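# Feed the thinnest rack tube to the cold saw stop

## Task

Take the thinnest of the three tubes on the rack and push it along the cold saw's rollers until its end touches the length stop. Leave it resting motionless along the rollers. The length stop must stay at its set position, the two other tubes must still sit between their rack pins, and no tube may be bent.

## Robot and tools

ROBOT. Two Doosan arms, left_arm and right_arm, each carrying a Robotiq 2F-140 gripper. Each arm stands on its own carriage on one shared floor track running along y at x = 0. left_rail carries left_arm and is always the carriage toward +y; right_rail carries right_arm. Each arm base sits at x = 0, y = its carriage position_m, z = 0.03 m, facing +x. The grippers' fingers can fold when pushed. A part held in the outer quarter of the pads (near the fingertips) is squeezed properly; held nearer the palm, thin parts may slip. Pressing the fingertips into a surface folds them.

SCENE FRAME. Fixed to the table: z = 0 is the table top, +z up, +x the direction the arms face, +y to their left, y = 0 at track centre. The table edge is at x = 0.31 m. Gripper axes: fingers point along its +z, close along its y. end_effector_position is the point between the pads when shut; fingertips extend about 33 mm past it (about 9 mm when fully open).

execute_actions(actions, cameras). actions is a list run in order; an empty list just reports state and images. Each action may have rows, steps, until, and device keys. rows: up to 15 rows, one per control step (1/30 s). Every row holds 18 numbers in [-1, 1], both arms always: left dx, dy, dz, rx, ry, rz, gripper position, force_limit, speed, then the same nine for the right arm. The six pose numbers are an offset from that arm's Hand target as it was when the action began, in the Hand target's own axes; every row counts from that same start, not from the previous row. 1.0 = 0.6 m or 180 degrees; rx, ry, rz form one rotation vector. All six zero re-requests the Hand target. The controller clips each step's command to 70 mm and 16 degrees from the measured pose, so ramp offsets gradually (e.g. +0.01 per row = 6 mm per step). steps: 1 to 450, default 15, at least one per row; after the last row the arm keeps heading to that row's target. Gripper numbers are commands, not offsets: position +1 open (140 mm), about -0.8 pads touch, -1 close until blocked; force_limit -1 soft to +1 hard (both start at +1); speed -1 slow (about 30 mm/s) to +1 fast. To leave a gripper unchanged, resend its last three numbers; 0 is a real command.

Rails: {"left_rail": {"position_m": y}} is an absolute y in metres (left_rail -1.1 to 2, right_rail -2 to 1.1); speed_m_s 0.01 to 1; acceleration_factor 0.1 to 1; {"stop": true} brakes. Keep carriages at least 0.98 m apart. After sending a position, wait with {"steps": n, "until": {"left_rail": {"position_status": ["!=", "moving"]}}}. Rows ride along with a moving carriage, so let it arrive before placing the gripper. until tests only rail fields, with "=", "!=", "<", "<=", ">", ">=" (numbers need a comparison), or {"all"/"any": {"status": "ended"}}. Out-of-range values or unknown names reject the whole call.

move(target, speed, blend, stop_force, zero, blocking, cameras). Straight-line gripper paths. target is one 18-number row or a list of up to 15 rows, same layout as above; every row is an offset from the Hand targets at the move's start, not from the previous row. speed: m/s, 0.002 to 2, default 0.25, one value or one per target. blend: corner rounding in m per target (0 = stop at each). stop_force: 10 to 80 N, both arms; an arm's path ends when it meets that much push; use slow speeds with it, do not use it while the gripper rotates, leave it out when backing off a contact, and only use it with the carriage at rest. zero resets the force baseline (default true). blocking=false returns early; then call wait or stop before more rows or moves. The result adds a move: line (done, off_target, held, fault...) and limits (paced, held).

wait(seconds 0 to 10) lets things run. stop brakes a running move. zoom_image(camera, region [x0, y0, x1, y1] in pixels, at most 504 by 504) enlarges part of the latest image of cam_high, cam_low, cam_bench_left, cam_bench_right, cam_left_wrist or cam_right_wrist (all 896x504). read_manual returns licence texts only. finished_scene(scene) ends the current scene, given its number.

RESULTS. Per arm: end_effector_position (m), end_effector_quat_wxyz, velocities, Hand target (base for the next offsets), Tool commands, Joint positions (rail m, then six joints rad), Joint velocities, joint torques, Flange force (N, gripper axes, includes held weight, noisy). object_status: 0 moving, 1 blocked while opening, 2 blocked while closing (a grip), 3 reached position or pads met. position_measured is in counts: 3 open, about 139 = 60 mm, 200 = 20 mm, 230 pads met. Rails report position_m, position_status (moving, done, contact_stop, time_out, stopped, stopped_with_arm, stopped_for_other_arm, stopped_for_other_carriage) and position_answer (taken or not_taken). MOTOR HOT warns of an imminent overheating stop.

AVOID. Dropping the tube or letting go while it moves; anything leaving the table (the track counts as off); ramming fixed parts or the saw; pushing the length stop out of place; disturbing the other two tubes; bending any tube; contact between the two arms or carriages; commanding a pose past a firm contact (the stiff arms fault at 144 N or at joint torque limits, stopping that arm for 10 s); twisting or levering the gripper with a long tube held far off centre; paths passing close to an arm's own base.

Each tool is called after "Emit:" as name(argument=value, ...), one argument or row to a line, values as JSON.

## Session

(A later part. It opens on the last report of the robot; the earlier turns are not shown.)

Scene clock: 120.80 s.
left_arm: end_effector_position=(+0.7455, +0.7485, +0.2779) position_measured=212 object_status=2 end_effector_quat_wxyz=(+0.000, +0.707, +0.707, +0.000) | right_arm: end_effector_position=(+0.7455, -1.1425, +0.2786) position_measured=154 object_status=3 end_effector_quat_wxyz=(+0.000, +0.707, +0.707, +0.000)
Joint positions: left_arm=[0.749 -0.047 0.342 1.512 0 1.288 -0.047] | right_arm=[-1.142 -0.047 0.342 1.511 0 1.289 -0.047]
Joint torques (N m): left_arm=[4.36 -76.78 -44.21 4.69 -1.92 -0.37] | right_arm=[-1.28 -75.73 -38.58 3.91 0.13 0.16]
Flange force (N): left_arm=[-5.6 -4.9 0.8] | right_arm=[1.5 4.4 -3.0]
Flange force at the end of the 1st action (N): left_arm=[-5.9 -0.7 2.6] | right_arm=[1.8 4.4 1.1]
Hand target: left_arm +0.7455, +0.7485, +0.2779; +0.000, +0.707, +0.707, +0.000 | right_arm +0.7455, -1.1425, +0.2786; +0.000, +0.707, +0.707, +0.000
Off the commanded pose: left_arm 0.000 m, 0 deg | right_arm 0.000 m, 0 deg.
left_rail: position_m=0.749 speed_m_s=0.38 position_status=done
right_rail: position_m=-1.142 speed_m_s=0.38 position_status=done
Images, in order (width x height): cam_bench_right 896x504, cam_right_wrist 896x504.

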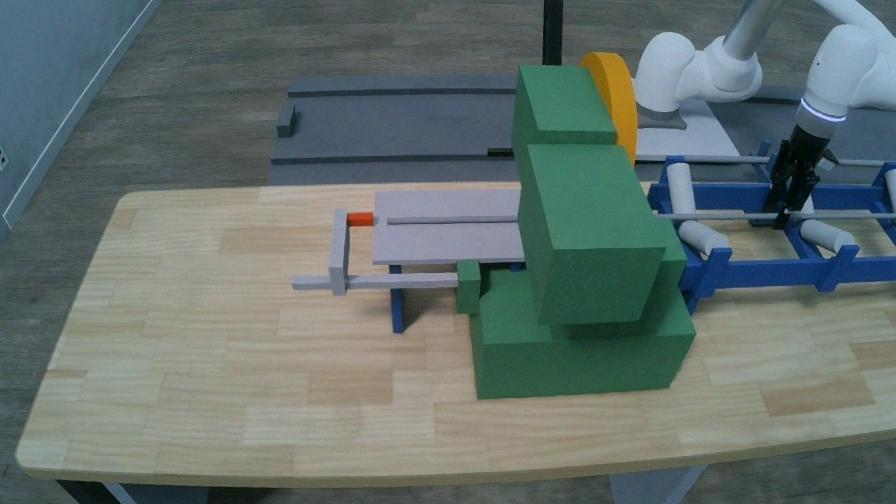

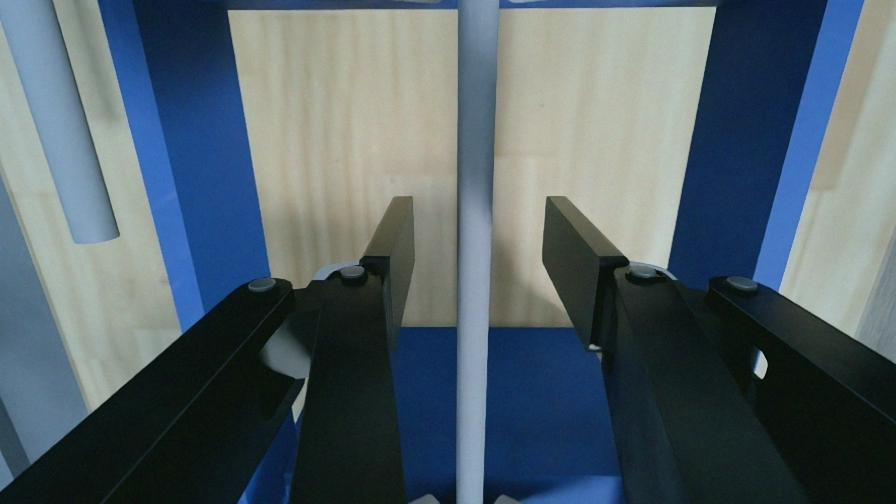

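Emit:
move(
  target=[-0.065,-0.0015,0,0,0,0,-1,-1,-1, 0,0,0,0,0,0,-0.2,0,-0.6],
  speed=0.016,
  stop_force=10,
  cameras=["cam_bench_right"],
)

Emit:
zoom_image(
  camera="cam_bench_right",
  region=[280, 180, 480, 300],
)

Scene clock: 130.53 s.
left_arm: end_effector_position=(+0.7448, +0.7210, +0.2779) position_measured=212 object_status=2 end_effector_quat_wxyz=(+0.000, +0.707, +0.707, +0.000) | right_arm: end_effector_position=(+0.7455, -1.1425, +0.2786) position_measured=154 object_status=3 end_effector_quat_wxyz=(+0.000, +0.707, +0.707, +0.000)
Joint positions: left_arm=[0.749 -0.084 0.342 1.512 0 1.288 -0.084] | right_arm=[-1.142 -0.047 0.342 1.511 0 1.289 -0.047]
Joint torques (N m): left_arm=[-4.28 -76.7 -43.42 0.49 -1.46 -0.35] | right_arm=[-1.32 -75.83 -38.7 3.92 0.15 0.14]
Flange force (N): left_arm=[6.9 -3.6 0.3] | right_arm=[1.5 4.5 -2.6]
Hand target: left_arm +0.7448, +0.7210, +0.2779; +0.000, +0.707, +0.707, +0.000 (not the last commanded pose) | right_arm +0.7455, -1.1425, +0.2786; +0.000, +0.707, +0.707, +0.000
Off the commanded pose: left_arm 0.011 m, 0 deg | right_arm 0.000 m, 0 deg.
left_rail: position_m=0.749 speed_m_s=0.38 position_status=done
right_rail: position_m=-1.142 speed_m_s=0.38 position_status=done
move: contact (left_arm)
Images, in order (width x height): cam_bench_right 896x504.

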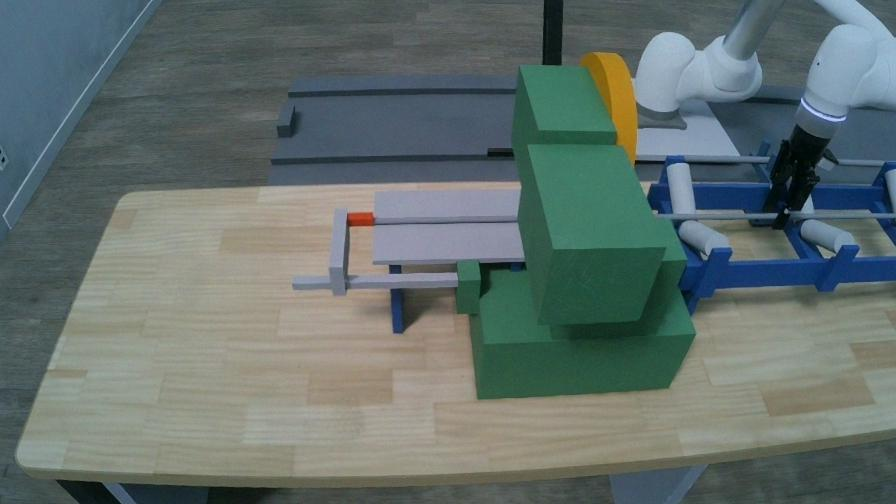

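Scaled by 2.520 from the camera's 896x504 image, which has a finer 1280x720 frame.

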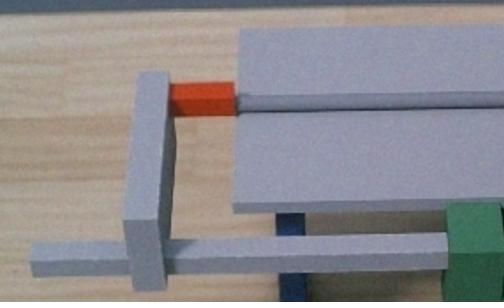

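Contact made after 27.5 mm, with the stop where it was set. Releasing and lifting both arms clear.

Emit:
execute_actions(
  actions=[
    {"rows":[[0,0,0,0,0,0,-0.2,-1,-0.9, 0,0,0,0,0,0,-0.2,0,-0.6]],"steps":45},
  ],
  cameras=[],
)

Emit:
move(
  target=[0,0,-0.2,0,0,0,-0.2,-1,-0.9, 0,0,-0.2,0,0,0,-0.2,0,-0.6],
  speed=0.2,
  cameras=["cam_bench_right","cam_high","cam_low","cam_left_wrist"],
)

Emit:
zoom_image(
  camera="cam_bench_right",
  region=[280, 180, 480, 300],
)

Scene clock: 137.53 s.
left_arm: end_effector_position=(+0.7448, +0.7210, +0.2779) position_measured=154 object_status=3 end_effector_quat_wxyz=(+0.000, +0.707, +0.707, +0.000) | right_arm: end_effector_position=(+0.7455, -1.1425, +0.2786) position_measured=154 object_status=3 end_effector_quat_wxyz=(+0.000, +0.707, +0.707, +0.000)
Joint positions: left_arm=[0.749 -0.084 0.342 1.512 0 1.288 -0.084] | right_arm=[-1.142 -0.047 0.342 1.511 0 1.289 -0.047]
Joint torques (N m): left_arm=[4.31 -78.97 -43.18 4.7 -0.27 -0.22] | right_arm=[-1.06 -75.47 -38.45 3.93 0.14 0.12]
Flange force (N): left_arm=[-5.0 -1.3 3.4] | right_arm=[1.3 4.1 -3.3]
Hand target: left_arm +0.7448, +0.7210, +0.2779; +0.000, +0.707, +0.707, +0.000 | right_arm +0.7455, -1.1425, +0.2786; +0.000, +0.707, +0.707, +0.000
Off the commanded pose: left_arm 0.000 m, 0 deg | right_arm 0.000 m, 0 deg.
left_rail: position_m=0.749 speed_m_s=0.38 position_status=done
right_rail: position_m=-1.142 speed_m_s=0.38 position_status=done
No camera images: "cameras" was empty.

Scene clock: 138.63 s.
left_arm: end_effector_position=(+0.7448, +0.7210, +0.3979) position_measured=154 object_status=3 end_effector_quat_wxyz=(+0.000, +0.707, +0.707, +0.000) | right_arm: end_effector_position=(+0.7455, -1.1425, +0.3986) position_measured=154 object_status=3 end_effector_quat_wxyz=(+0.000, +0.707, +0.707, +0.000)
Joint positions: left_arm=[0.749 -0.084 0.307 1.341 0 1.493 -0.084] | right_arm=[-1.142 -0.047 0.307 1.34 0 1.495 -0.047]
Joint torques (N m): left_arm=[4.64 -77.19 -44.51 4.91 -0.18 -0.14] | right_arm=[-0.94 -73.62 -39.28 4.13 0.03 0.08]
Flange force (N): left_arm=[-6.8 0.2 3.3] | right_arm=[1.2 5.8 -5.4]
Hand target: left_arm +0.7448, +0.7210, +0.3979; +0.000, +0.707, +0.707, +0.000 | right_arm +0.7455, -1.1425, +0.3986; +0.000, +0.707, +0.707, +0.000
Off the commanded pose: left_arm 0.000 m, 0 deg | right_arm 0.000 m, 0 deg.
left_rail: position_m=0.749 speed_m_s=0.38 position_status=done
right_rail: position_m=-1.142 speed_m_s=0.38 position_status=done
move: done
Images, in order (width x height): cam_high 896x504, cam_low 896x504, cam_bench_right 896x504, cam_left_wrist 896x504.

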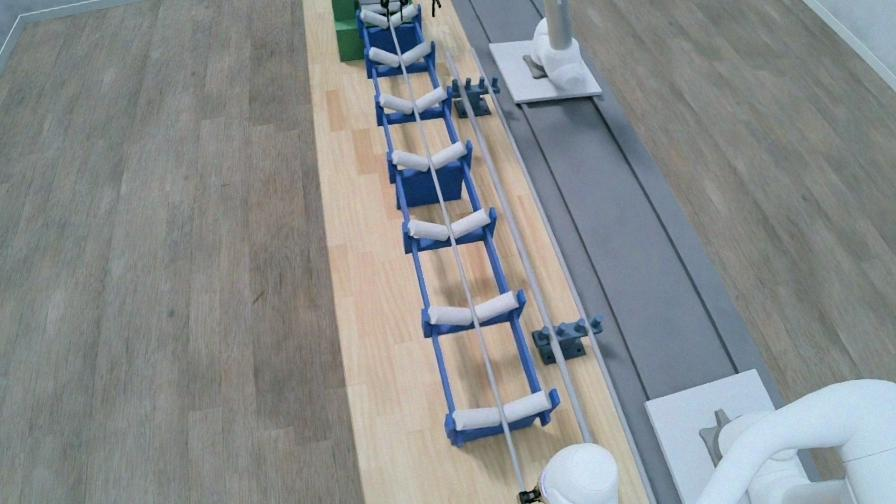

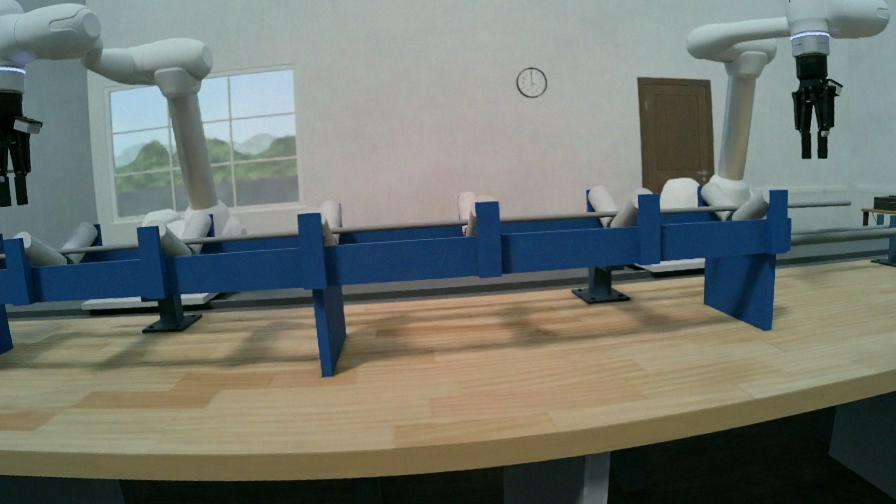

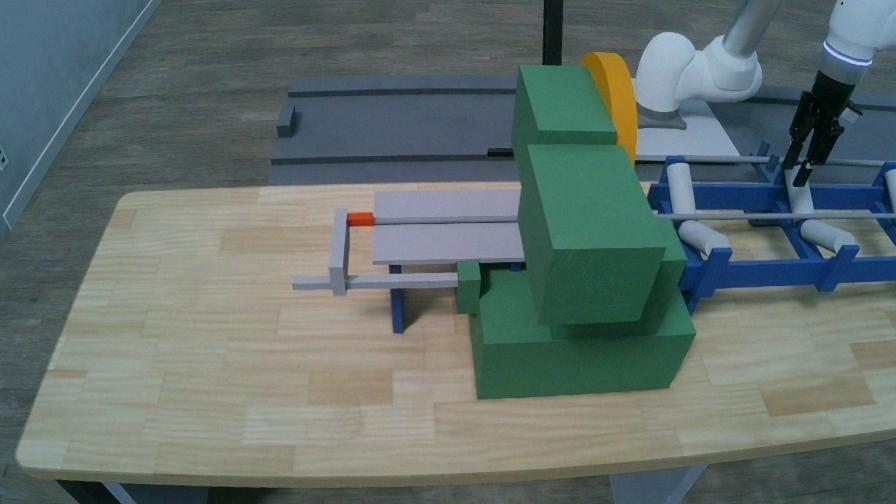

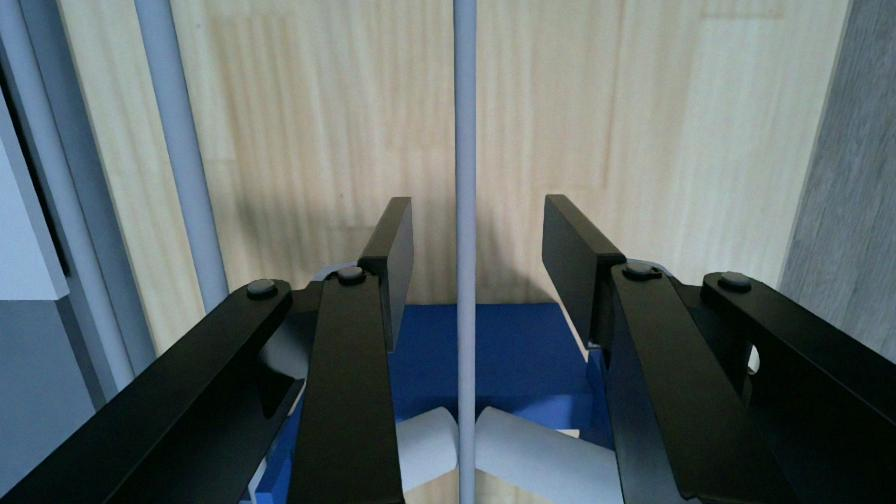

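Scaled by 2.520 from the camera's 896x504 image, which has a finer 1280x720 frame.

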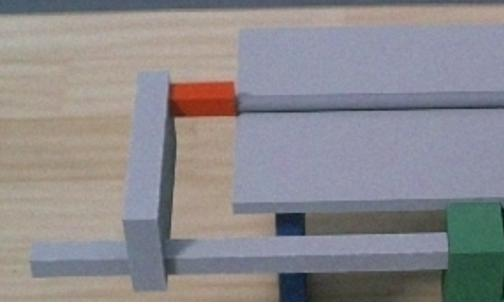

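Emit:
zoom_image(
  camera="cam_high",
  region=[420, 40, 680, 440],
)

Scaled by 1.260 from the camera's 896x504 image, which has a finer 1280x720 frame.

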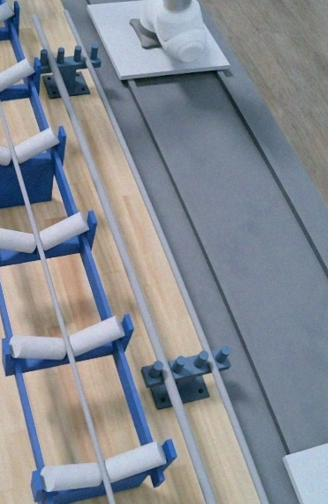

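The other two tubes are still between their pins, and the fed tube is lying on the rollers against the stop.

Emit:
finished_scene(
  scene=3,
)

The scene is finished: the task was done.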